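# Unpack heat sink and sheet onto pads, liner in crate

## Task

Lift the finned metal heat sink and the slip sheet beneath it out of their crate. Set the heat sink upright with its fins pointing up on the small pad, and lay the sheet flat on the large pad. Each item must sit fully within the outline of its own pad, and the crate must not overhang either one. When finished, the cardboard liner that was under the sheet must be inside that crate, the crate must be upright, and it must stand flat on the table.

## Robot and tools

Robot: two UR7e arms, left_arm and right_arm, each ending in a sixteen-motor hand. right_arm has a right hand and left_arm a mirrored left hand. Base poses in the scene frame: left_arm (+0.035, +0.425, 0) and right_arm (-0.057, -0.306, 0), both turned almost not at all about z. A post stands on the floor behind the arms.

Frames. Scene frame: origin at table-top height, halfway between the nominal bases, +z up, +x out over the table, +y toward left_arm. Fixed cameras and the table use it. Every reported hand pose, velocity and wrist-camera pose is in that arm's own base frame. Motion offsets are along the current Hand target's own axes. Hand point axes (right hand): +z runs along straight fingers toward the tips, +y points out of the palm face, +x crosses the palm away from the thumb. On the left hand +x points toward the thumb. A rigid mast near the wrist on the palm side can strike objects.

A row is 48 numbers, each in [-1, 1], always covering both arms. Order: left dx, dy, dz, rx, ry, rz; the left hand's sixteen motor goals; left current_limit; left speed; then the same 24 for the right arm. The six pose numbers are an offset, not a pose: a displacement from that arm's Hand target as it stood when the action or move began, along that target's axes. 1.0 equals 0.6 m for dx/dy/dz and 180 degrees for rx/ry/rz, which together form one rotation vector. Sending six zeros requests no new motion. Repeating an offset in a later call moves the arm further.

The sixteen motor numbers are absolute goal angles, scaled between each hinge's two stops, in this order: index_abd, index_mcp, index_pip, index_dip, middle_abd, middle_mcp, middle_pip, middle_dip, ring_abd, ring_mcp, ring_pip, ring_dip, thumb_cmc, thumb_axl, thumb_mcp, thumb_ipl. Lower values bend the fingers toward the palm. Straight values: _abd 0.00, _mcp +0.75, _pip +0.58, _dip +0.70, thumb_cmc +0.71, thumb_axl +0.68, thumb_mcp +0.23, thumb_ipl +0.17. A zero is a real goal; to keep a hand unchanged, send back its hand_goal, hand_current_limit and hand_speed. current_limit maps -1..+1 to 0..550 mA, floor 11 mA; speed sets the goal rate at (speed+1)/2 of 8.5 rad/s. Defaults are +0.4 and -0.6, and the last values written stay in force.

Tools:
- execute_actions(actions, cameras): actions is a list of actions; each action is up to 15 rows, one per 1/30 s step. A short action repeats its last row to step 15. Every row of an action is measured from that action's starting Hand target. Images come back for an empty list or when cameras names them.
- move(target, speed, blend, stop_force, zero, blocking, cameras): target is one 48-number row or a list of up to 15 rows, all offsets measured from the same starting Hand targets. It drives straight paths, capped at 10 s total. speed: m/s, 0.002 to 3.6, default 0.25 (turning up to twice that in rad/s). blend: corner rounding in m. stop_force: 3 to 120 N, ends an arm's path once its wrist sensor feels that much push against its travel; use it slowly (about 0.005 m/s) for touches, with identical hand numbers in every row. zero (default true) re-zeroes the force baseline first. blocking=false returns early but cannot be used with stop_force. The result carries a move: line giving the ending (done, off_target, moving, held, fault) and limits (paced = pose clipped, held = steps withheld).
- wait(seconds 0 to 3600), stop(), zoom_image(camera, region [x0,y0,x1,y1], at most 504 by 504 pixels), zero_wrist_force(arm), read_manual(section "licences"), finished_scene(scene 1, final).
Cameras: cam_head_left, cam_head_right, cam_high (896x504), cam_left_wrist, cam_right_wrist (616x616 fisheye).

Results list, per arm: end_effector_position (m), end_effector_quat_wxyz, velocities (omitted when joints are still), Hand target (the base for the next offsets), joint positions and torques, Wrist force/torque in the hand's axes plus the peak since the last shown reading. Per hand, in motor order: hand_goal, hand_measured, hand_current_ma, hand_state (moving, goal, blocked, overload). A hand point can rest short of its target; the next execute_actions call asks for it again, or send the remaining gap as an offset.

Cautions. Orientation is clipped to 32 degrees from the current one per step. Keep each wrist away from its own first joint's axis, and keep the arms apart; contact between them can end the scene. Contact force near 150 N or wrist overload stops an arm for 10 s; overheating brakes it for 30 to 60 s. A motor at 495 mA or more for 5 s shuts off for 10 s, so grip only as hard as needed. After a HAND FAULT line, the remaining calls in that reply are skipped. Nothing may fall or be left off the table. Avoid drops of even a few millimetres, releasing moving parts, fast impacts and strong pressing; approach surfaces slowly, with stop_force. Loose items may occasionally be nudged by outside pushes. Arms lag behind commands and can overshoot on fast moves.

Each tool is called after "Call:" as name(argument=value, ...) on one line, values as JSON.

## Session

Call:
execute_actions(actions=[])

Scene clock: 0.00 s.
left_arm: end_effector_position=(+0.6278, -0.1902, +0.3521) hand_goal=(+0.000, +0.754, +0.576, +0.696, +0.000, +0.754, +0.576, +0.696, +0.000, +0.754, +0.576, +0.696, +0.714, +0.678, +0.226, +0.168) hand_measured=(+0.0007, +0.7547, +0.5770, +0.6958, -0.0008, +0.7535, +0.5782, +0.6971, +0.0007, +0.7535, +0.5770, +0.6958, +0.7142, +0.6777, +0.2262, +0.1672) hand_current_ma=(+5, -2, -4, -6, +5, +2, +9, +6, +6, +8, +7, +2, +2, +3, -5, +9) hand_state=(goal, goal, goal, goal, goal, goal, goal, goal, goal, goal, goal, goal, goal, goal, goal, goal) hand_current_limit=0.40 hand_speed=-0.60 end_effector_quat_wxyz=(+0.068, +0.994, +0.088, -0.005) | right_arm: end_effector_position=(+0.3145, +0.0344, +0.1697) hand_goal=(+0.000, +0.754, +0.576, +0.696, +0.000, +0.754, +0.576, +0.696, +0.000, +0.754, +0.576, +0.696, +0.714, +0.678, +0.226, +0.168) hand_measured=(-0.0008, +0.7535, +0.5770, +0.6958, +0.0007, +0.7535, +0.5770, +0.6958, +0.0007, +0.7535, +0.5770, +0.6958, +0.7142, +0.6777, +0.2262, +0.1672) hand_current_ma=(-10, +3, +7, -12, -10, -8, -14, +17, -9, -2, +14, -4, +0, -5, +0, -2) hand_state=(goal, goal, goal, goal, goal, goal, goal, goal, goal, goal, goal, goal, goal, goal, goal, goal) hand_current_limit=0.40 hand_speed=-0.60 end_effector_quat_wxyz=(+0.046, +0.273, +0.954, -0.114)
Joint positions: left_arm=[3.233 -1.781 -1.383 -1.56 1.434 1.485] | right_arm=[-0.443 -2.265 2.514 -1.951 -1.78 -1.47]
Joint velocities: within noise
Joint torques (N m): no reading
Wrist force (N): no reading
Wrist torque (N m): no reading
Wrist force, peak (N): no reading
Hand target: left_arm +0.6278, -0.1902, +0.3521; +0.068, +0.994, +0.088, -0.005 | right_arm +0.3145, +0.0344, +0.1697; +0.046, +0.273, +0.954, -0.114

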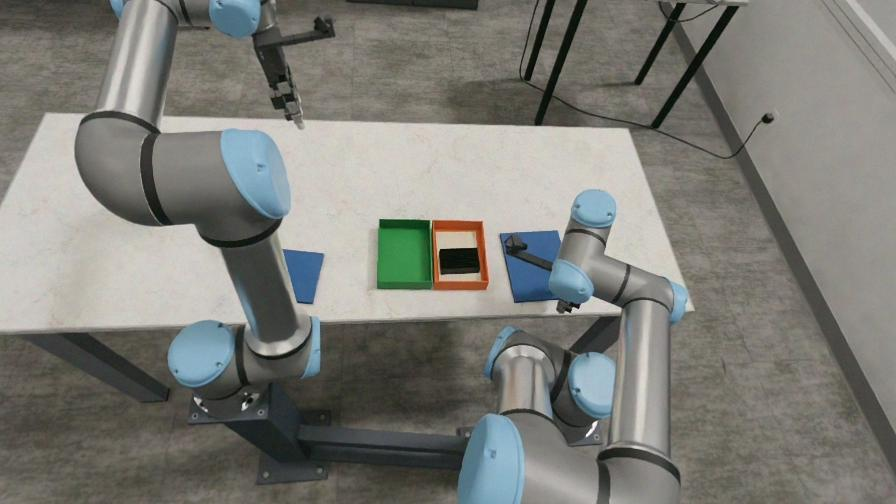

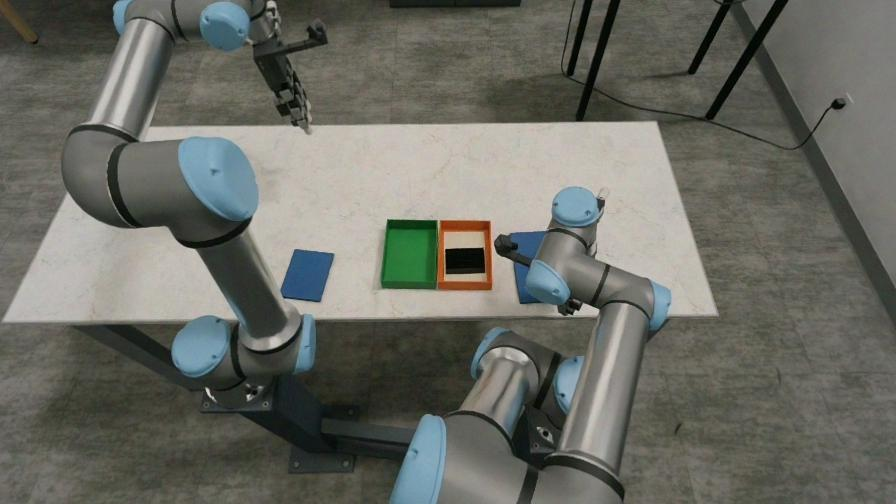

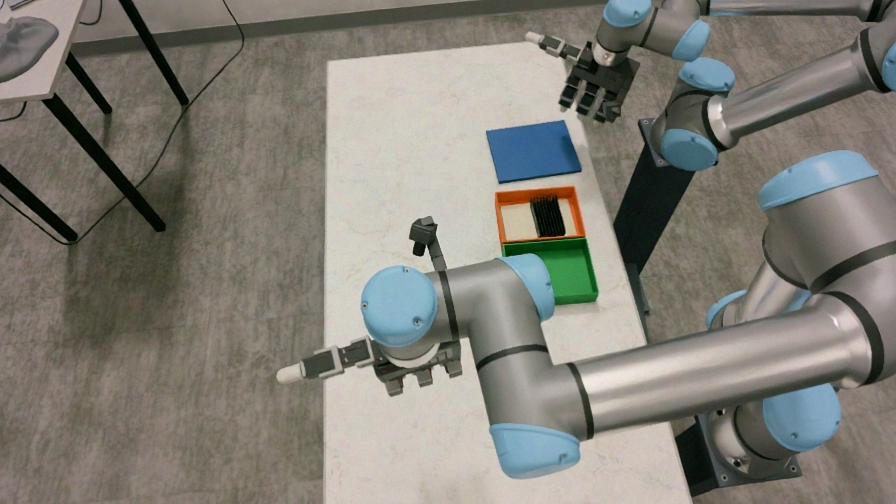

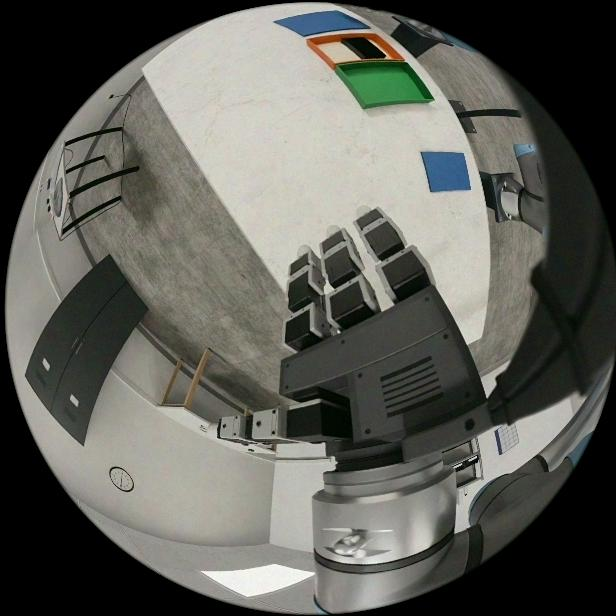

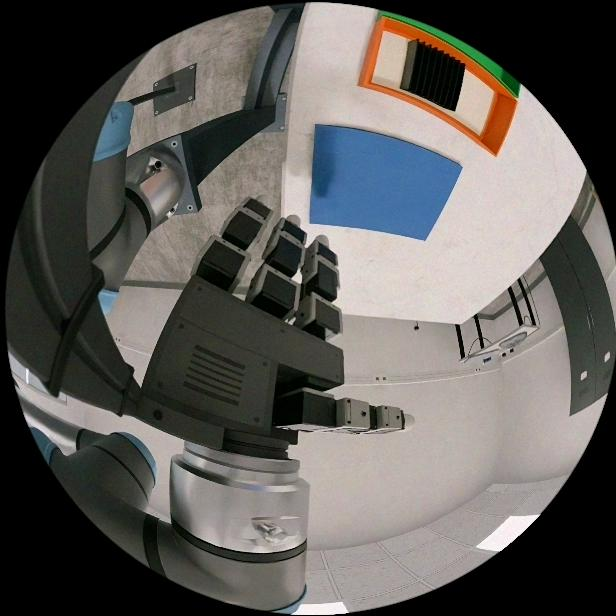

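Call:
zoom_image(camera="cam_head_right", region=[360, 190, 560, 320])

Call:
zoom_image(camera="cam_high", region=[460, 110, 630, 320])

Call:
zoom_image(camera="cam_right_wrist", region=[300, 0, 540, 240])

Call:
zoom_image(camera="cam_head_left", region=[260, 190, 620, 320])

Scaled by 2.520 from the camera's image (finer frame: 1280x720).

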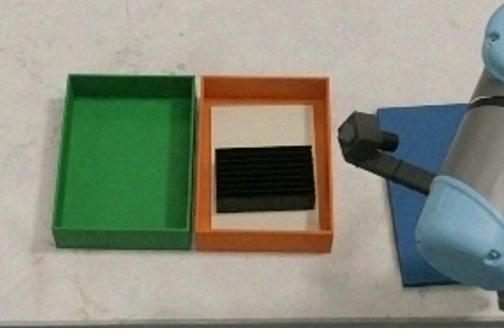

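Scaled by 2.400 from the camera's image (finer frame: 1280x720).

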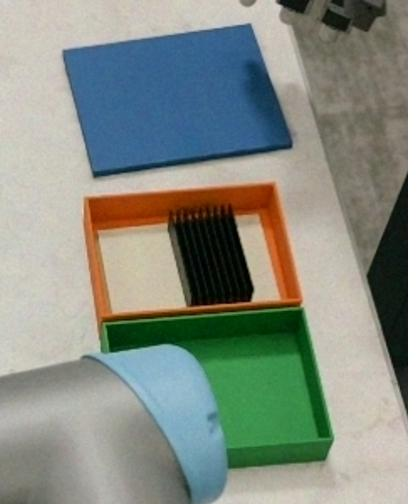

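Scaled by 2.100 from the camera's image (finer frame: 880x880).

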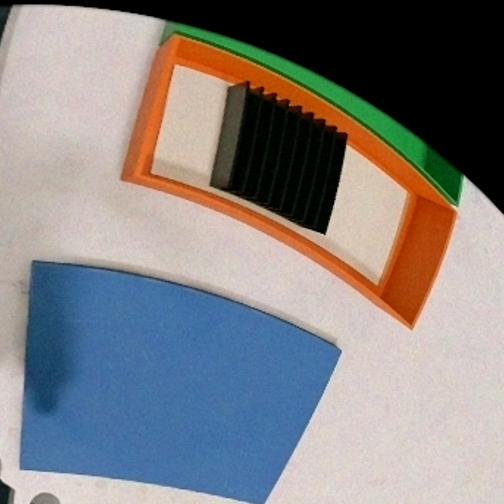

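Scaled by 1.400 from the camera's image (finer frame: 1280x720).

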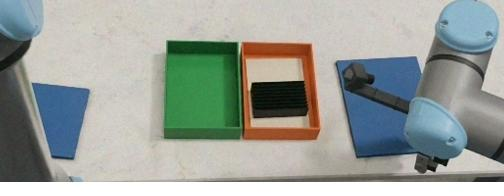

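Call:
move(target=[0.092,-0.704,-0.1815,-0.0047,0.0287,-0.2121,0,0.754,0.576,0.696,0,0.754,0.576,0.696,0,0.754,0.576,0.696,0.714,0.678,0.226,0.168,0.4,-0.6,0,0,0,0,0,0,0,0.754,0.576,0.696,0,0.754,0.576,0.696,0,0.754,0.576,0.696,0.714,0.678,0.226,0.168,0.4,-0.6], speed=0.3)

Scene clock: 179.03 s.
left_arm: end_effector_position=(+0.6074, +0.2461, +0.4018) hand_goal=(+0.000, +0.754, +0.576, +0.696, +0.000, +0.754, +0.576, +0.696, +0.000, +0.754, +0.576, +0.696, +0.714, +0.678, +0.226, +0.168) hand_measured=(+0.0007, +0.7535, +0.5731, +0.6958, -0.0008, +0.7535, +0.5782, +0.6958, -0.0008, +0.7535, +0.5744, +0.6958, +0.7154, +0.6767, +0.2242, +0.1681) hand_current_ma=(+5, -5, -13, -10, +7, +6, +9, +7, -2, +10, +2, +8, +2, -6, -4, +6) hand_state=(goal, goal, goal, goal, goal, goal, goal, goal, goal, goal, goal, goal, goal, goal, goal, goal) hand_current_limit=0.40 hand_speed=-0.60 end_effector_quat_wxyz=(+0.066, +0.909, +0.411, +0.017) | right_arm: end_effector_position=(+0.3145, +0.0344, +0.1697) hand_goal=(+0.000, +0.754, +0.576, +0.696, +0.000, +0.754, +0.576, +0.696, +0.000, +0.754, +0.576, +0.696, +0.714, +0.678, +0.226, +0.168) hand_measured=(+0.0007, +0.7511, +0.5770, +0.6958, -0.0008, +0.7511, +0.5770, +0.6958, -0.0008, +0.7511, +0.5770, +0.6958, +0.7142, +0.6777, +0.2163, +0.1681) hand_current_ma=(-6, +8, -2, +2, -5, -14, -1, +5, -3, +1, +3, -9, -9, -11, -3, +13) hand_state=(goal, goal, goal, goal, goal, goal, goal, goal, goal, goal, goal, goal, goal, goal, goal, goal) hand_current_limit=0.40 hand_speed=-0.60 end_effector_quat_wxyz=(+0.046, +0.273, +0.954, -0.114)
Joint positions: left_arm=[3.912 -1.786 -1.248 -1.69 1.435 1.492] | right_arm=[-0.443 -2.265 2.514 -1.951 -1.78 -1.47]
Joint torques (N m): left_arm=[5.53 37.98 24.93 5.97 1.06 2.59] | right_arm=[-0.43 4.51 -21.97 -3.03 -0.7 0.13]
Wrist force (N): left_arm=[-0.1 0.0 0.0] | right_arm=[-0.2 -0.1 0.1]
Wrist torque (N m): left_arm=[0.00 0.02 0.05] | right_arm=[-0.01 0.02 -0.01]
Wrist force, peak (N): left_arm=[1.6 -2.4 -0.6] | right_arm=[-0.2 0.2 0.6]
Hand target: left_arm +0.6074, +0.2462, +0.4019; +0.066, +0.909, +0.411, +0.017 | right_arm +0.3145, +0.0344, +0.1697; +0.046, +0.273, +0.954, -0.114
Off the commanded pose: left_arm 0.000 m, 0 deg | right_arm 0.000 m, 0 deg.
move: done

Call:
move(target=[0.1275,-0.715,-0.099,-0.0047,0.0287,-0.2121,0,0.754,0.576,0.696,0,0.754,0.576,0.696,0,0.754,0.576,0.696,0.714,0.678,0.226,0.168,0.4,-0.6,0.1297,0.2813,-0.2477,0,0,0,0,0.754,0.576,0.696,0,0.754,0.576,0.696,0,0.754,0.576,0.696,0.714,0.678,0.226,0.168,0.4,-0.6], speed=0.3, cameras=["all"])

Scene clock: 188.67 s.
left_arm: end_effector_position=(+0.3331, +0.5898, +0.4014) hand_goal=(+0.000, +0.754, +0.576, +0.696, +0.000, +0.754, +0.576, +0.696, +0.000, +0.754, +0.576, +0.696, +0.714, +0.678, +0.226, +0.168) hand_measured=(+0.0007, +0.7535, +0.5718, +0.6958, -0.0008, +0.7535, +0.5782, +0.6971, +0.0007, +0.7523, +0.5757, +0.6958, +0.7154, +0.6767, +0.2242, +0.1672) hand_current_ma=(+2, -5, -16, -3, +8, +3, +4, +15, +0, +2, +2, +5, +2, -6, -5, +7) hand_state=(goal, goal, goal, goal, goal, goal, goal, goal, goal, goal, goal, goal, goal, goal, goal, goal) hand_current_limit=0.40 hand_speed=-0.60 end_effector_quat_wxyz=(+0.056, +0.722, +0.688, +0.038) | right_arm: end_effector_position=(+0.3345, +0.2494, +0.2697) hand_goal=(+0.000, +0.754, +0.576, +0.696, +0.000, +0.754, +0.576, +0.696, +0.000, +0.754, +0.576, +0.696, +0.714, +0.678, +0.226, +0.168) hand_measured=(-0.0008, +0.7474, +0.5770, +0.6958, -0.0008, +0.7474, +0.5770, +0.6958, -0.0008, +0.7474, +0.5770, +0.6958, +0.7142, +0.6777, +0.2153, +0.1672) hand_current_ma=(-5, -4, +3, -2, -12, -24, +0, +5, -7, -4, +13, -8, -17, -8, -17, -2) hand_state=(goal, goal, goal, goal, goal, goal, goal, goal, goal, goal, goal, goal, goal, goal, goal, goal) hand_current_limit=0.40 hand_speed=-0.60 end_effector_quat_wxyz=(+0.046, +0.273, +0.954, -0.114)
Joint positions: left_arm=[4.57 -1.842 -1.18 -1.701 1.435 1.478] | right_arm=[0.373 -1.939 2.059 -1.625 -1.808 -0.632]
Joint torques (N m): left_arm=[5.74 38.66 21.53 5.73 1.05 2.51] | right_arm=[7.62 -5.23 -29.05 -4.45 -2.5 0.91]
Wrist force (N): left_arm=[0.1 -0.3 -0.2] | right_arm=[0.1 0.1 0.0]
Wrist torque (N m): left_arm=[-0.01 -0.01 0.07] | right_arm=[0.03 -0.01 -0.02]
Wrist force, peak (N): left_arm=[2.0 -2.6 -0.3] | right_arm=[0.6 1.3 -0.8]
Hand target: left_arm +0.3330, +0.5899, +0.4014; +0.056, +0.722, +0.688, +0.038 | right_arm +0.3345, +0.2494, +0.2697; +0.046, +0.273, +0.954, -0.114
Off the commanded pose: left_arm 0.000 m, 0 deg | right_arm 0.000 m, 0 deg.
move: done
cam_left_wrist: T_world_to_cam=[[-0.6489, -0.7595, -0.04566, 0.64703], [-0.60965, 0.48309, 0.62845, -0.37477], [-0.45525, 0.43564, -0.77651, 0.33483]] pos_world=[0.34381, 0.5266, 0.52507]
cam_right_wrist: T_world_to_cam=[[0.9925, 0.11298, -0.04658, -0.30706], [0.09318, -0.45301, 0.88662, -0.20699], [0.07906, -0.88432, -0.46014, 0.43985]] pos_world=[0.28927, 0.32989, 0.37161]

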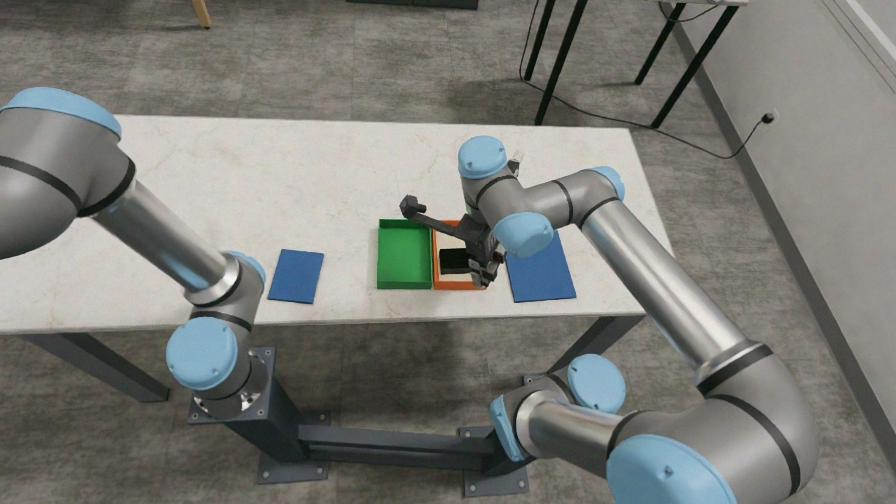

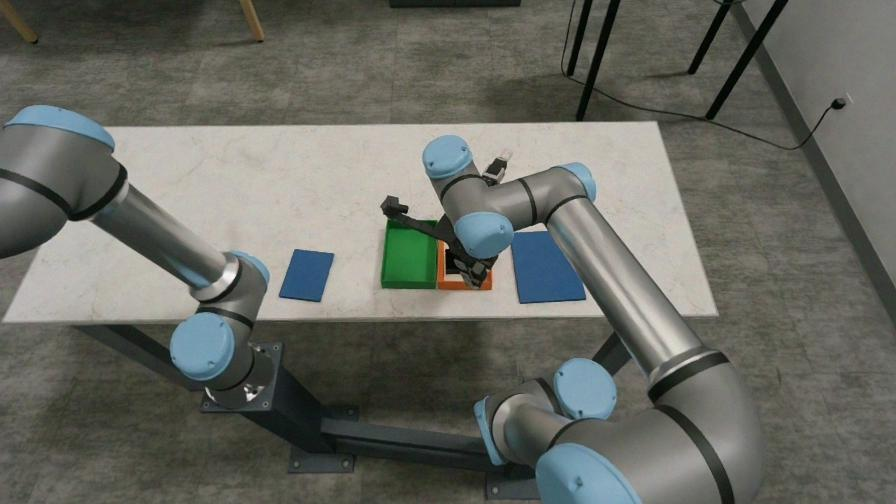

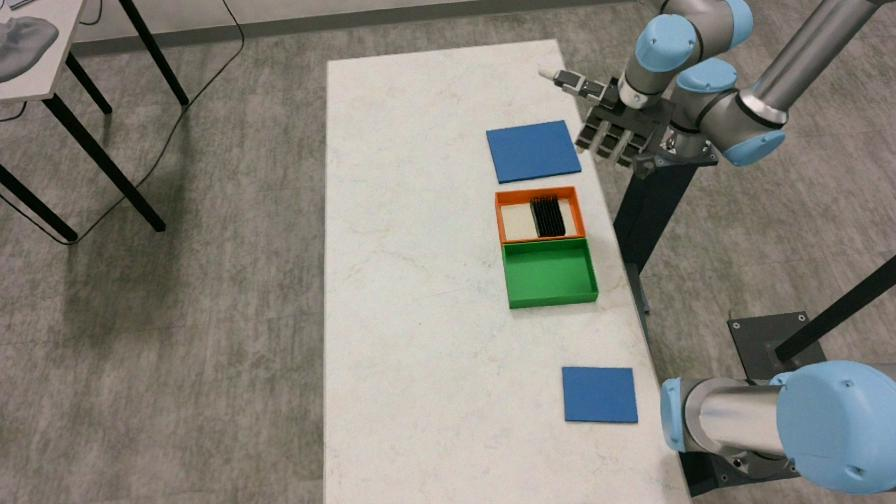

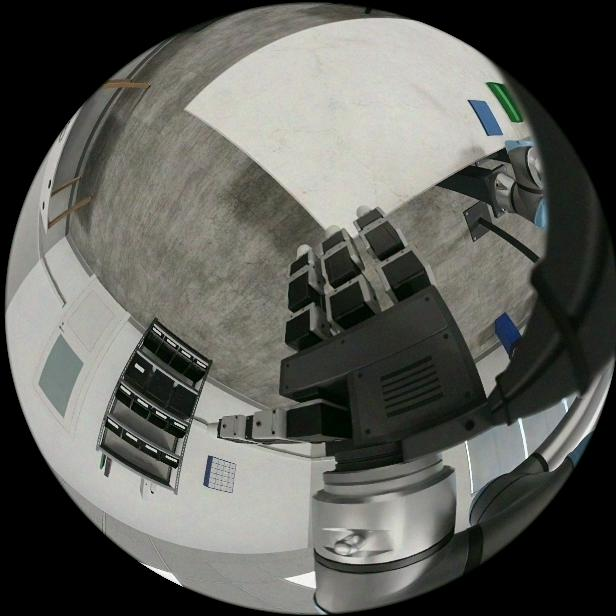

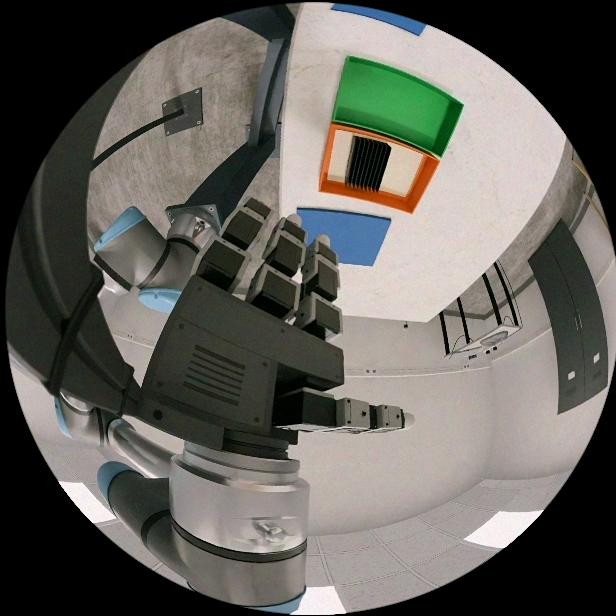

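Call:
zoom_image(camera="cam_right_wrist", region=[290, 40, 480, 230])

Call:
zoom_image(camera="cam_high", region=[470, 110, 610, 260])

Call:
zoom_image(camera="cam_high", region=[530, 340, 670, 450])

Scaled by 2.653 from the camera's image (finer frame: 880x880).

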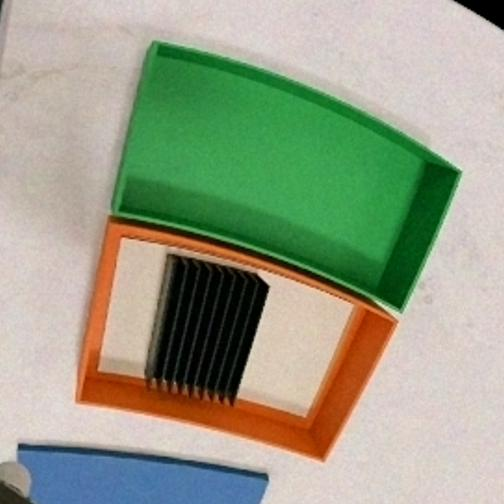

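Scaled by 3.360 from the camera's image (finer frame: 1280x720).

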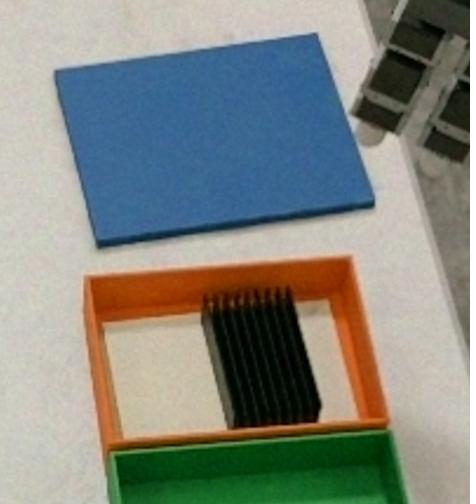

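Scaled by 3.600 from the camera's image (finer frame: 1280x720).

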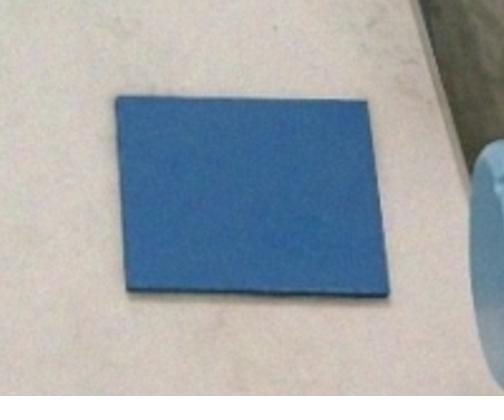

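Call:
zoom_image(camera="cam_high", region=[485, 175, 595, 255])

Call:
zoom_image(camera="cam_right_wrist", region=[310, 110, 450, 220])

Scaled by 4.582 from the camera's image (finer frame: 1280x720).

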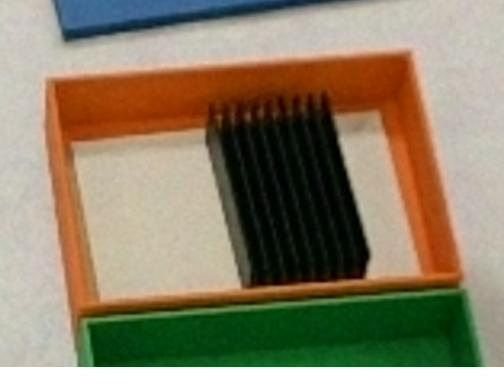

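Scaled by 3.600 from the camera's image (finer frame: 880x880).

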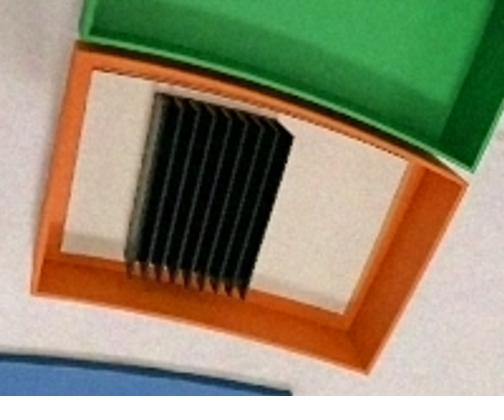

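Call:
move(target=[0,0,0,0,0,0,0,0.754,0.576,0.696,0,0.754,0.576,0.696,0,0.754,0.576,0.696,0.714,0.678,0.226,0.168,0.4,-0.6,-0.1285,0.013,0.0517,0.1385,-0.4279,-0.5426,0,0.479,-0.635,0.948,0,0.479,-0.635,0.948,0,0.98,0.577,0.696,-0.571,0.677,0.135,0.168,0.4,-0.6], speed=0.3, cameras=["all"])

Scene clock: 306.83 s.
left_arm: end_effector_position=(+0.3330, +0.5899, +0.4014) hand_goal=(+0.000, +0.754, +0.576, +0.696, +0.000, +0.754, +0.576, +0.696, +0.000, +0.754, +0.576, +0.696, +0.714, +0.678, +0.226, +0.168) hand_measured=(+0.0007, +0.7523, +0.5731, +0.6945, -0.0008, +0.7523, +0.5782, +0.6958, -0.0023, +0.7523, +0.5757, +0.6958, +0.7129, +0.6777, +0.2232, +0.1672) hand_current_ma=(+4, -2, -11, -10, +4, -4, +9, +12, +6, +3, +3, +7, +2, +2, +0, +8) hand_state=(goal, goal, goal, goal, goal, goal, goal, goal, goal, goal, goal, goal, goal, goal, goal, goal) hand_current_limit=0.40 hand_speed=-0.60 end_effector_quat_wxyz=(+0.056, +0.722, +0.688, +0.038) | right_arm: end_effector_position=(+0.4047, +0.2090, +0.2497) hand_goal=(+0.000, +0.480, -0.634, +0.948, +0.000, +0.480, -0.634, +0.948, +0.000, +0.980, +0.578, +0.696, -0.570, +0.678, +0.136, +0.168) hand_measured=(+0.0007, +0.4652, -0.6048, +0.9442, +0.0007, +0.4652, -0.6009, +0.9340, -0.0008, +0.9211, +0.5770, +0.6958, -0.5831, +0.6777, +0.1213, +0.1681) hand_current_ma=(-1, -8, +15, -8, -7, -17, +22, +9, -3, -56, +3, -10, -1, +0, -26, +2) hand_state=(goal, goal, blocked, goal, goal, goal, blocked, goal, goal, blocked, goal, goal, goal, goal, goal, goal) hand_current_limit=0.40 hand_speed=-0.60 end_effector_quat_wxyz=(-0.412, +0.588, -0.570, +0.399)
Joint positions: left_arm=[4.57 -1.842 -1.18 -1.701 1.435 1.478] | right_arm=[0.199 -1.741 2.489 -3.536 -1.727 -3.083]
Joint torques (N m): left_arm=[6.51 26.74 32.72 5.98 1.08 1.98] | right_arm=[-3.2 -18.47 -27.46 -2.42 0.83 -2.3]
Wrist force (N): left_arm=[0.0 -0.3 -0.2] | right_arm=[-0.7 -0.2 1.7]
Wrist torque (N m): left_arm=[-0.02 0.01 0.06] | right_arm=[0.08 0.18 0.25]
Wrist force, peak (N): left_arm=[0.2 -0.5 -0.5] | right_arm=[-1.8 -0.3 1.3]
Hand target: left_arm +0.3330, +0.5899, +0.4014; +0.056, +0.722, +0.688, +0.038 | right_arm +0.4048, +0.2089, +0.2498; -0.412, +0.588, -0.570, +0.399
Off the commanded pose: left_arm 0.000 m, 0 deg | right_arm 0.000 m, 0 deg.
move: done
cam_left_wrist: T_world_to_cam=[[-0.64881, -0.75957, -0.04586, 0.64715], [-0.60971, 0.48286, 0.62857, -0.37487], [-0.4553, 0.43578, -0.7764, 0.3347]] pos_world=[0.34371, 0.5267, 0.52516]
cam_right_wrist: T_world_to_cam=[[-0.19993, 0.76982, -0.60615, 0.11199], [-0.5471, 0.4255, 0.72085, -0.09715], [0.81284, 0.47574, 0.3361, -0.39053]] pos_world=[0.28668, 0.14092, 0.26917]

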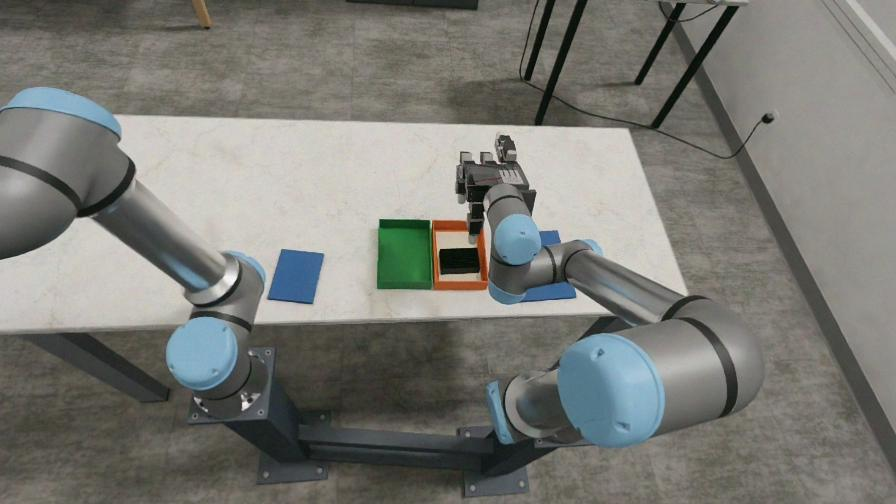

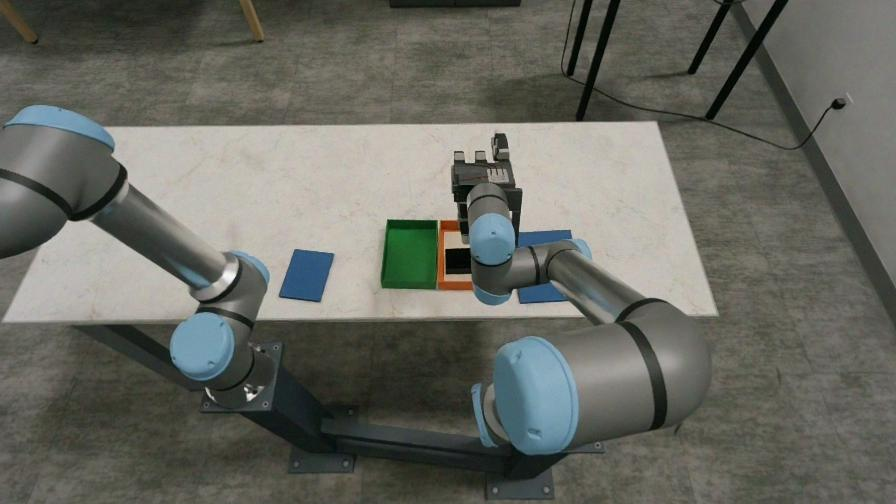

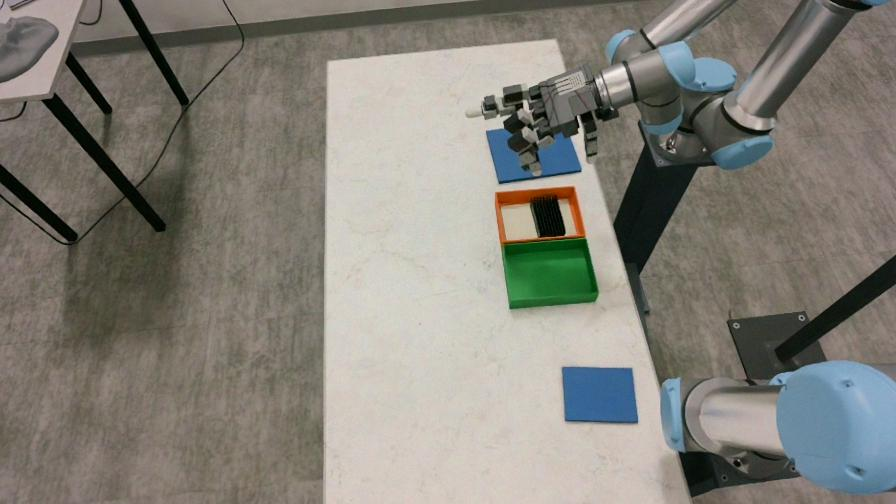

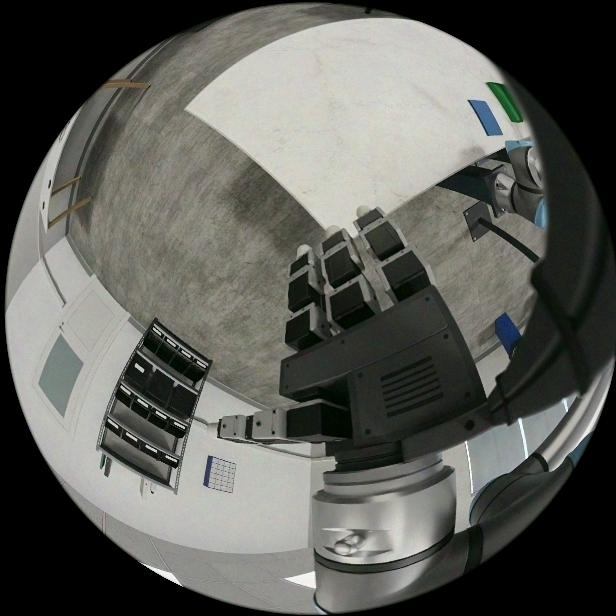

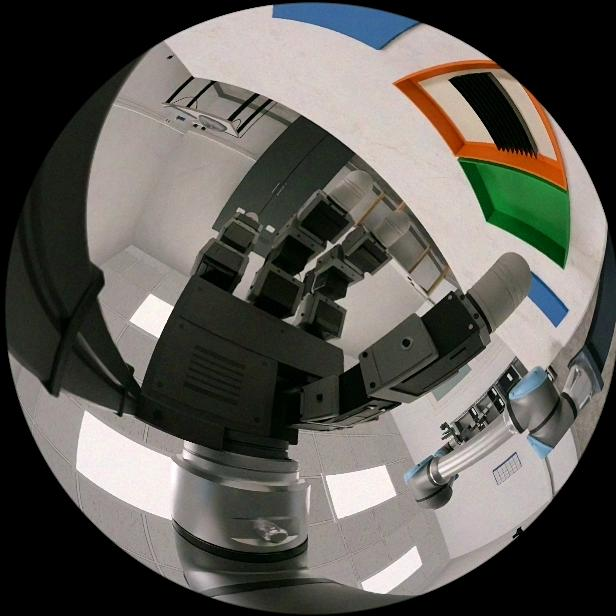

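Call:
zoom_image(camera="cam_right_wrist", region=[380, 40, 600, 240])

Scaled by 2.291 from the camera's image (finer frame: 880x880).

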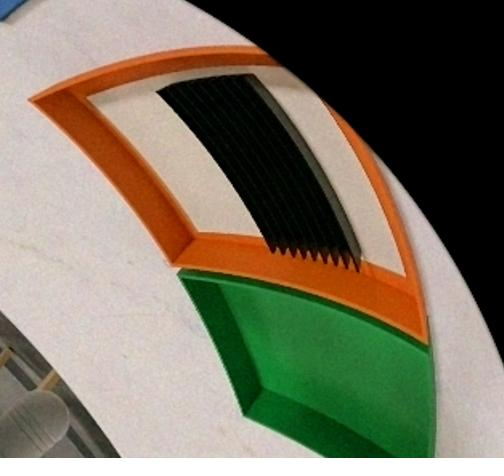

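Call:
move(target=[0,0,0,0,0,0,0,0.754,0.576,0.696,0,0.754,0.576,0.696,0,0.754,0.576,0.696,0.714,0.678,0.226,0.168,0.4,-0.6,0,0.2443,0.0827,0,0,0,0,0.479,-0.635,0.948,0,0.479,-0.635,0.948,0,0.98,0.577,0.696,-0.571,0.677,0.067,0.168,0.4,-0.6], speed=0.15, cameras=["all"])

Scene clock: 335.97 s.
left_arm: end_effector_position=(+0.3330, +0.5899, +0.4014) hand_goal=(+0.000, +0.754, +0.576, +0.696, +0.000, +0.754, +0.576, +0.696, +0.000, +0.754, +0.576, +0.696, +0.714, +0.678, +0.226, +0.168) hand_measured=(+0.0007, +0.7535, +0.5731, +0.6971, +0.0036, +0.7535, +0.5770, +0.6958, +0.0007, +0.7511, +0.5757, +0.6958, +0.7154, +0.6767, +0.2232, +0.1681) hand_current_ma=(+5, -3, -13, -9, +9, -1, +8, +11, -2, +0, +11, +1, +1, +2, -6, +6) hand_state=(goal, goal, goal, goal, goal, goal, goal, goal, goal, goal, goal, goal, goal, goal, goal, goal) hand_current_limit=0.40 hand_speed=-0.60 end_effector_quat_wxyz=(+0.056, +0.722, +0.688, +0.038) | right_arm: end_effector_position=(+0.4012, +0.2089, +0.0950) hand_goal=(+0.000, +0.480, -0.634, +0.948, +0.000, +0.480, -0.634, +0.948, +0.000, +0.980, +0.578, +0.696, -0.570, +0.678, +0.068, +0.168) hand_measured=(+0.0007, +0.4616, -0.6074, +0.9442, +0.0007, +0.4616, -0.6022, +0.9340, -0.0008, +0.9211, +0.5770, +0.6958, -0.5831, +0.6777, +0.0738, +0.1681) hand_current_ma=(-5, -12, +35, +1, -23, -25, +16, +3, -15, -45, -1, +0, -18, -2, +4, +4) hand_state=(goal, goal, blocked, goal, goal, goal, blocked, goal, goal, blocked, goal, goal, goal, goal, goal, goal) hand_current_limit=0.40 hand_speed=-0.60 end_effector_quat_wxyz=(-0.412, +0.588, -0.570, +0.399)
Joint positions: left_arm=[4.57 -1.842 -1.18 -1.701 1.435 1.478] | right_arm=[0.202 -1.149 2.621 -4.26 -1.729 -3.083]
Joint torques (N m): left_arm=[6.97 26.56 31.16 5.92 0.96 1.85] | right_arm=[1.51 -15.08 -13.99 -4.83 0.92 -2.39]
Wrist force (N): left_arm=[0.0 -0.3 -0.3] | right_arm=[-1.0 -0.4 1.7]
Wrist torque (N m): left_arm=[-0.01 0.01 0.06] | right_arm=[0.04 0.22 0.23]
Wrist force, peak (N): left_arm=[0.3 -0.4 -0.4] | right_arm=[-0.8 1.8 2.0]
Hand target: left_arm +0.3330, +0.5899, +0.4014; +0.056, +0.722, +0.688, +0.038 | right_arm +0.4012, +0.2089, +0.0950; -0.412, +0.588, -0.570, +0.399
Off the commanded pose: left_arm 0.000 m, 0 deg | right_arm 0.000 m, 0 deg.
move: done
cam_left_wrist: T_world_to_cam=[[-0.64881, -0.75957, -0.04586, 0.64715], [-0.60971, 0.48286, 0.62857, -0.37487], [-0.4553, 0.43578, -0.7764, 0.3347]] pos_world=[0.34371, 0.5267, 0.52516]
cam_right_wrist: T_world_to_cam=[[-0.20007, 0.76965, -0.6063, 0.01762], [-0.54727, 0.4255, 0.72072, 0.01257], [0.81269, 0.47601, 0.33608, -0.33577]] pos_world=[0.28328, 0.14092, 0.11447]

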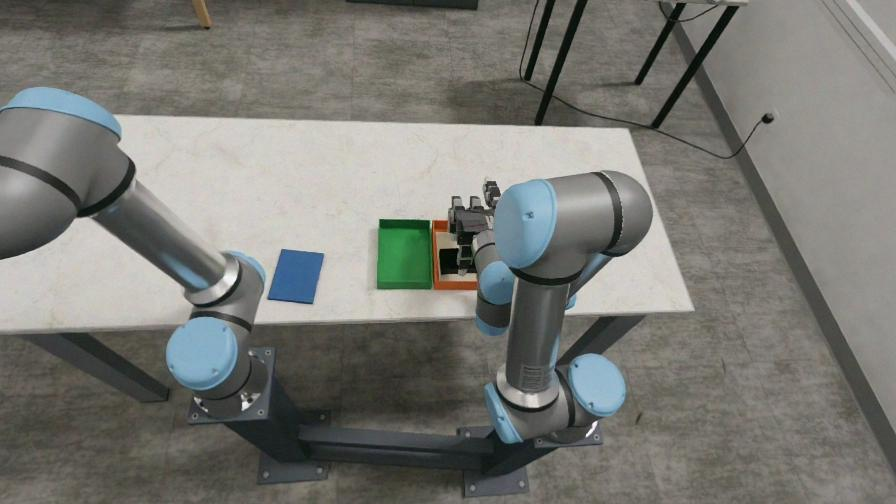

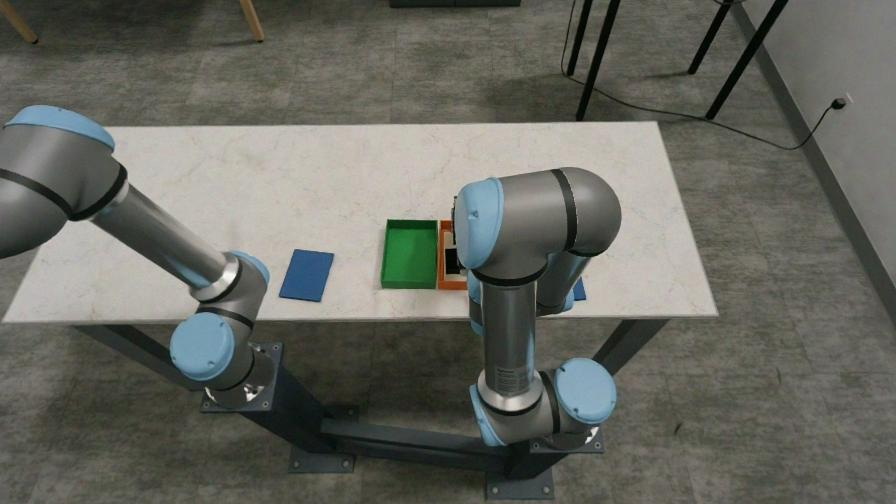

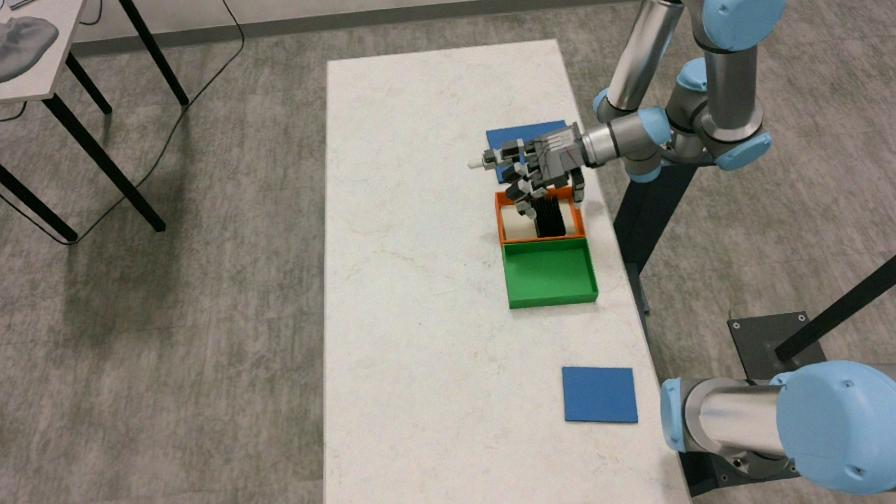

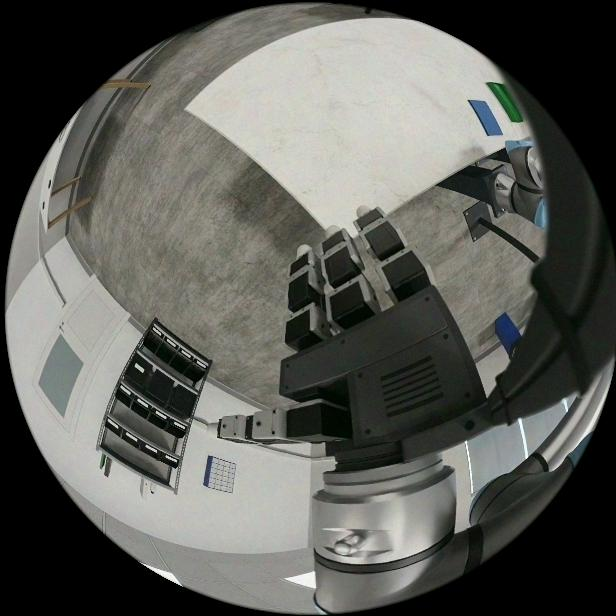

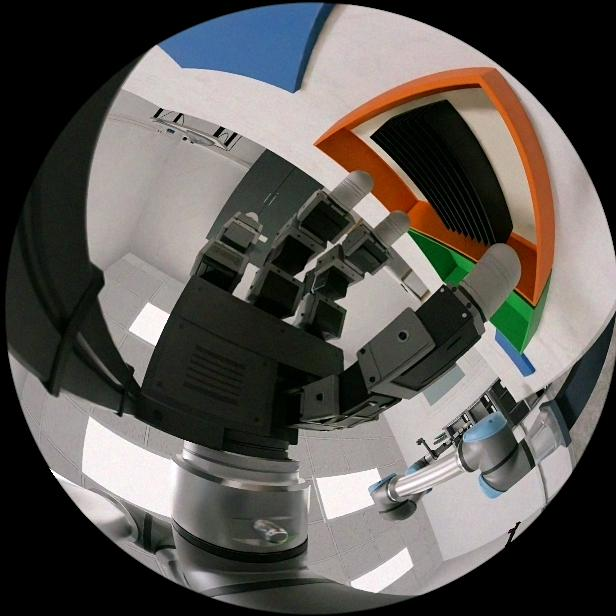

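Call:
zoom_image(camera="cam_right_wrist", region=[300, 50, 570, 360])

Scaled by 1.626 from the camera's image (finer frame: 880x880).

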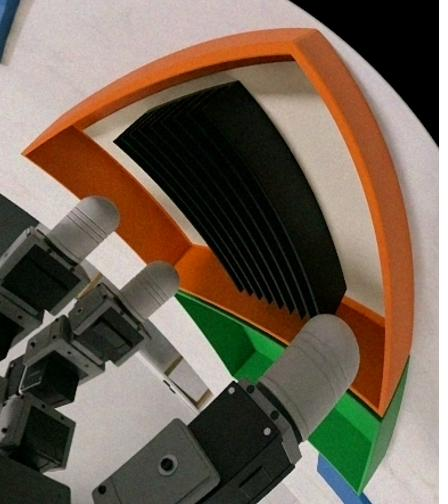

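Call:
move(target=[0,0,0,0,0,0,0,0.754,0.576,0.696,0,0.754,0.576,0.696,0,0.754,0.576,0.696,0.714,0.678,0.226,0.168,0.4,-0.6,-0.0057,0.0648,0.0317,0,0,0,0,0.479,-0.635,0.948,0,0.479,-0.635,0.948,0,0.98,0.577,0.696,-0.571,0.677,0.067,0.168,0.4,-0.6], speed=0.05, stop_force=10, cameras=["cam_right_wrist","cam_high"])

Scene clock: 367.00 s.
left_arm: end_effector_position=(+0.3330, +0.5899, +0.4014) hand_goal=(+0.000, +0.754, +0.576, +0.696, +0.000, +0.754, +0.576, +0.696, +0.000, +0.754, +0.576, +0.696, +0.714, +0.678, +0.226, +0.168) hand_measured=(+0.0007, +0.7535, +0.5731, +0.6958, +0.0007, +0.7535, +0.5770, +0.6958, -0.0008, +0.7523, +0.5757, +0.6971, +0.7142, +0.6777, +0.2242, +0.1672) hand_current_ma=(+5, -3, -11, -9, +8, +5, +10, +7, +6, +5, +7, +4, +2, -3, -8, +7) hand_state=(goal, goal, goal, goal, goal, goal, goal, goal, goal, goal, goal, goal, goal, goal, goal, goal) hand_current_limit=0.40 hand_speed=-0.60 end_effector_quat_wxyz=(+0.056, +0.722, +0.688, +0.038) | right_arm: end_effector_position=(+0.4057, +0.2125, +0.0520) hand_goal=(+0.000, +0.480, -0.634, +0.948, +0.000, +0.480, -0.634, +0.948, +0.000, +0.980, +0.578, +0.696, -0.570, +0.678, +0.068, +0.168) hand_measured=(-0.0008, +0.4616, -0.6061, +0.9455, +0.0007, +0.4616, -0.6035, +0.9353, +0.0007, +0.9211, +0.5770, +0.6958, -0.5831, +0.6777, +0.0738, +0.1681) hand_current_ma=(-11, +3, +23, -4, -19, -24, +24, +3, -12, -50, +6, -2, -17, -3, +4, -2) hand_state=(goal, goal, blocked, goal, goal, goal, blocked, goal, goal, blocked, goal, goal, goal, goal, goal, goal) hand_current_limit=0.40 hand_speed=-0.60 end_effector_quat_wxyz=(-0.412, +0.588, -0.570, +0.399)
Joint positions: left_arm=[4.57 -1.842 -1.18 -1.701 1.435 1.478] | right_arm=[0.212 -0.949 2.593 -4.431 -1.739 -3.079]
Joint torques (N m): left_arm=[6.19 26.76 31.06 5.95 0.95 1.35] | right_arm=[-7.48 -21.87 8.55 -4.21 0.65 -0.89]
Wrist force (N): left_arm=[0.2 -0.2 -0.3] | right_arm=[-0.8 -0.5 1.4]
Wrist torque (N m): left_arm=[0.01 -0.02 0.07] | right_arm=[0.04 0.19 0.27]
Wrist force, peak (N): left_arm=[0.5 -0.3 -0.3] | right_arm=[-1.1 -0.1 2.1]
Hand target: left_arm +0.3330, +0.5899, +0.4014; +0.056, +0.722, +0.688, +0.038 | right_arm +0.4057, +0.2125, +0.0520; -0.412, +0.588, -0.570, +0.399
Off the commanded pose: left_arm 0.000 m, 0 deg | right_arm 0.000 m, 0 deg.
move: done
cam_right_wrist: T_world_to_cam=[[-0.2, 0.76964, -0.60635, -0.01028], [-0.54739, 0.4255, 0.72063, 0.04452], [0.81263, 0.47603, 0.3362, -0.32655]] pos_world=[0.28768, 0.14442, 0.07147]
Images, in order (width x height): cam_high 896x504, cam_right_wrist 616x616.

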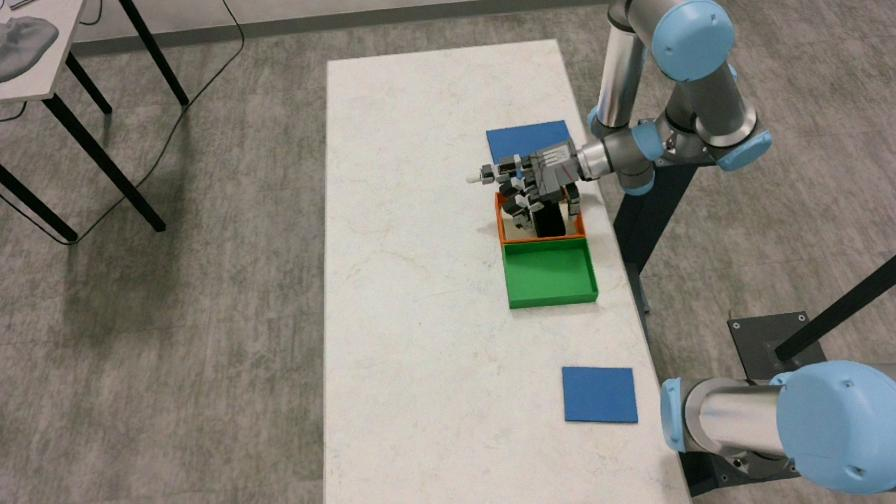

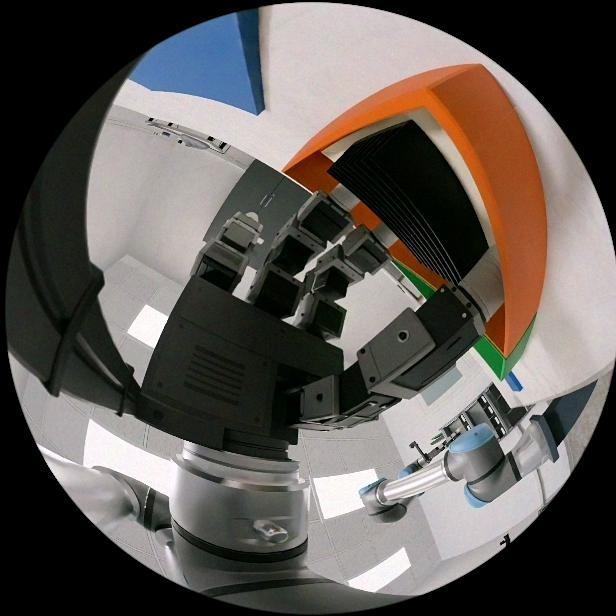

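Call:
zoom_image(camera="cam_right_wrist", region=[280, 60, 560, 400])

Scaled by 1.482 from the camera's image (finer frame: 880x880).

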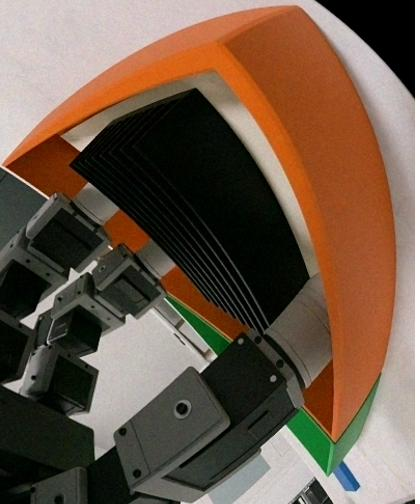

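Call:
move(target=[0,0,0,0,0,0,0,0.754,0.576,0.696,0,0.754,0.576,0.696,0,0.754,0.576,0.696,0.714,0.678,0.226,0.168,0.4,-0.6,0,0,0,0,0,0,0,0.342,-0.675,0.948,0,0.342,-0.675,0.948,0,0.98,0.577,0.696,-0.571,0.677,-0.045,0.168,0.2,-0.92], speed=0.05, cameras=["cam_right_wrist"])

Scene clock: 381.13 s.
left_arm: end_effector_position=(+0.3330, +0.5899, +0.4014) hand_goal=(+0.000, +0.754, +0.576, +0.696, +0.000, +0.754, +0.576, +0.696, +0.000, +0.754, +0.576, +0.696, +0.714, +0.678, +0.226, +0.168) hand_measured=(+0.0007, +0.7535, +0.5731, +0.6958, +0.0007, +0.7523, +0.5782, +0.6958, -0.0008, +0.7523, +0.5770, +0.6958, +0.7142, +0.6767, +0.2242, +0.1681) hand_current_ma=(+3, -10, -8, -9, +8, +4, +6, +5, +4, +6, +2, +3, +0, -2, -8, +9) hand_state=(goal, goal, goal, goal, goal, goal, goal, goal, goal, goal, goal, goal, goal, goal, goal, goal) hand_current_limit=0.40 hand_speed=-0.60 end_effector_quat_wxyz=(+0.056, +0.722, +0.688, +0.038) | right_arm: end_effector_position=(+0.4057, +0.2125, +0.0520) hand_goal=(+0.000, +0.342, -0.674, +0.948, +0.000, +0.342, -0.674, +0.948, +0.000, +0.980, +0.578, +0.696, -0.570, +0.678, -0.044, +0.168) hand_measured=(+0.0007, +0.3905, -0.6420, +0.9493, +0.0007, +0.3881, -0.6369, +0.9481, -0.0008, +0.9211, +0.5770, +0.6958, -0.5831, +0.6777, +0.0006, +0.1719) hand_current_ma=(+1, +33, +25, -6, -11, +29, +20, +9, -1, -57, +8, -1, -3, -9, +48, +8) hand_state=(goal, blocked, blocked, goal, goal, blocked, blocked, goal, goal, blocked, goal, goal, goal, goal, blocked, goal) hand_current_limit=0.20 hand_speed=-0.92 end_effector_quat_wxyz=(-0.412, +0.588, -0.570, +0.399)
Joint positions: left_arm=[4.57 -1.842 -1.18 -1.701 1.435 1.478] | right_arm=[0.212 -0.949 2.593 -4.431 -1.739 -3.079]
Joint torques (N m): left_arm=[6.38 25.8 29.72 5.82 1.02 1.17] | right_arm=[-7.77 -20.83 8.19 -4.79 0.66 -2.31]
Wrist force (N): left_arm=[0.1 -0.3 -0.3] | right_arm=[-0.6 -1.3 2.0]
Wrist torque (N m): left_arm=[0.00 0.00 0.06] | right_arm=[-0.01 0.17 0.26]
Wrist force, peak (N): left_arm=[0.1 -0.5 -0.4] | right_arm=[-0.8 -0.4 2.5]
Hand target: left_arm +0.3330, +0.5899, +0.4014; +0.056, +0.722, +0.688, +0.038 | right_arm +0.4057, +0.2125, +0.0520; -0.412, +0.588, -0.570, +0.399
Off the commanded pose: left_arm 0.000 m, 0 deg | right_arm 0.000 m, 0 deg.
move: done
cam_right_wrist: T_world_to_cam=[[-0.2, 0.76964, -0.60635, -0.01028], [-0.54739, 0.4255, 0.72063, 0.04452], [0.81263, 0.47603, 0.3362, -0.32655]] pos_world=[0.28768, 0.14442, 0.07147]

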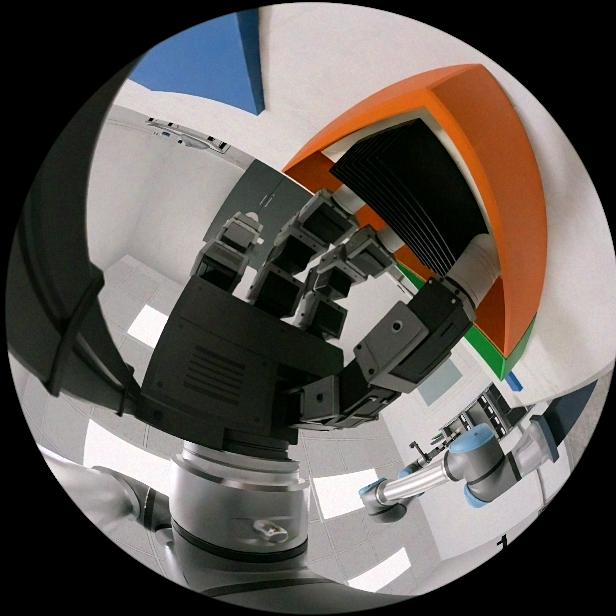

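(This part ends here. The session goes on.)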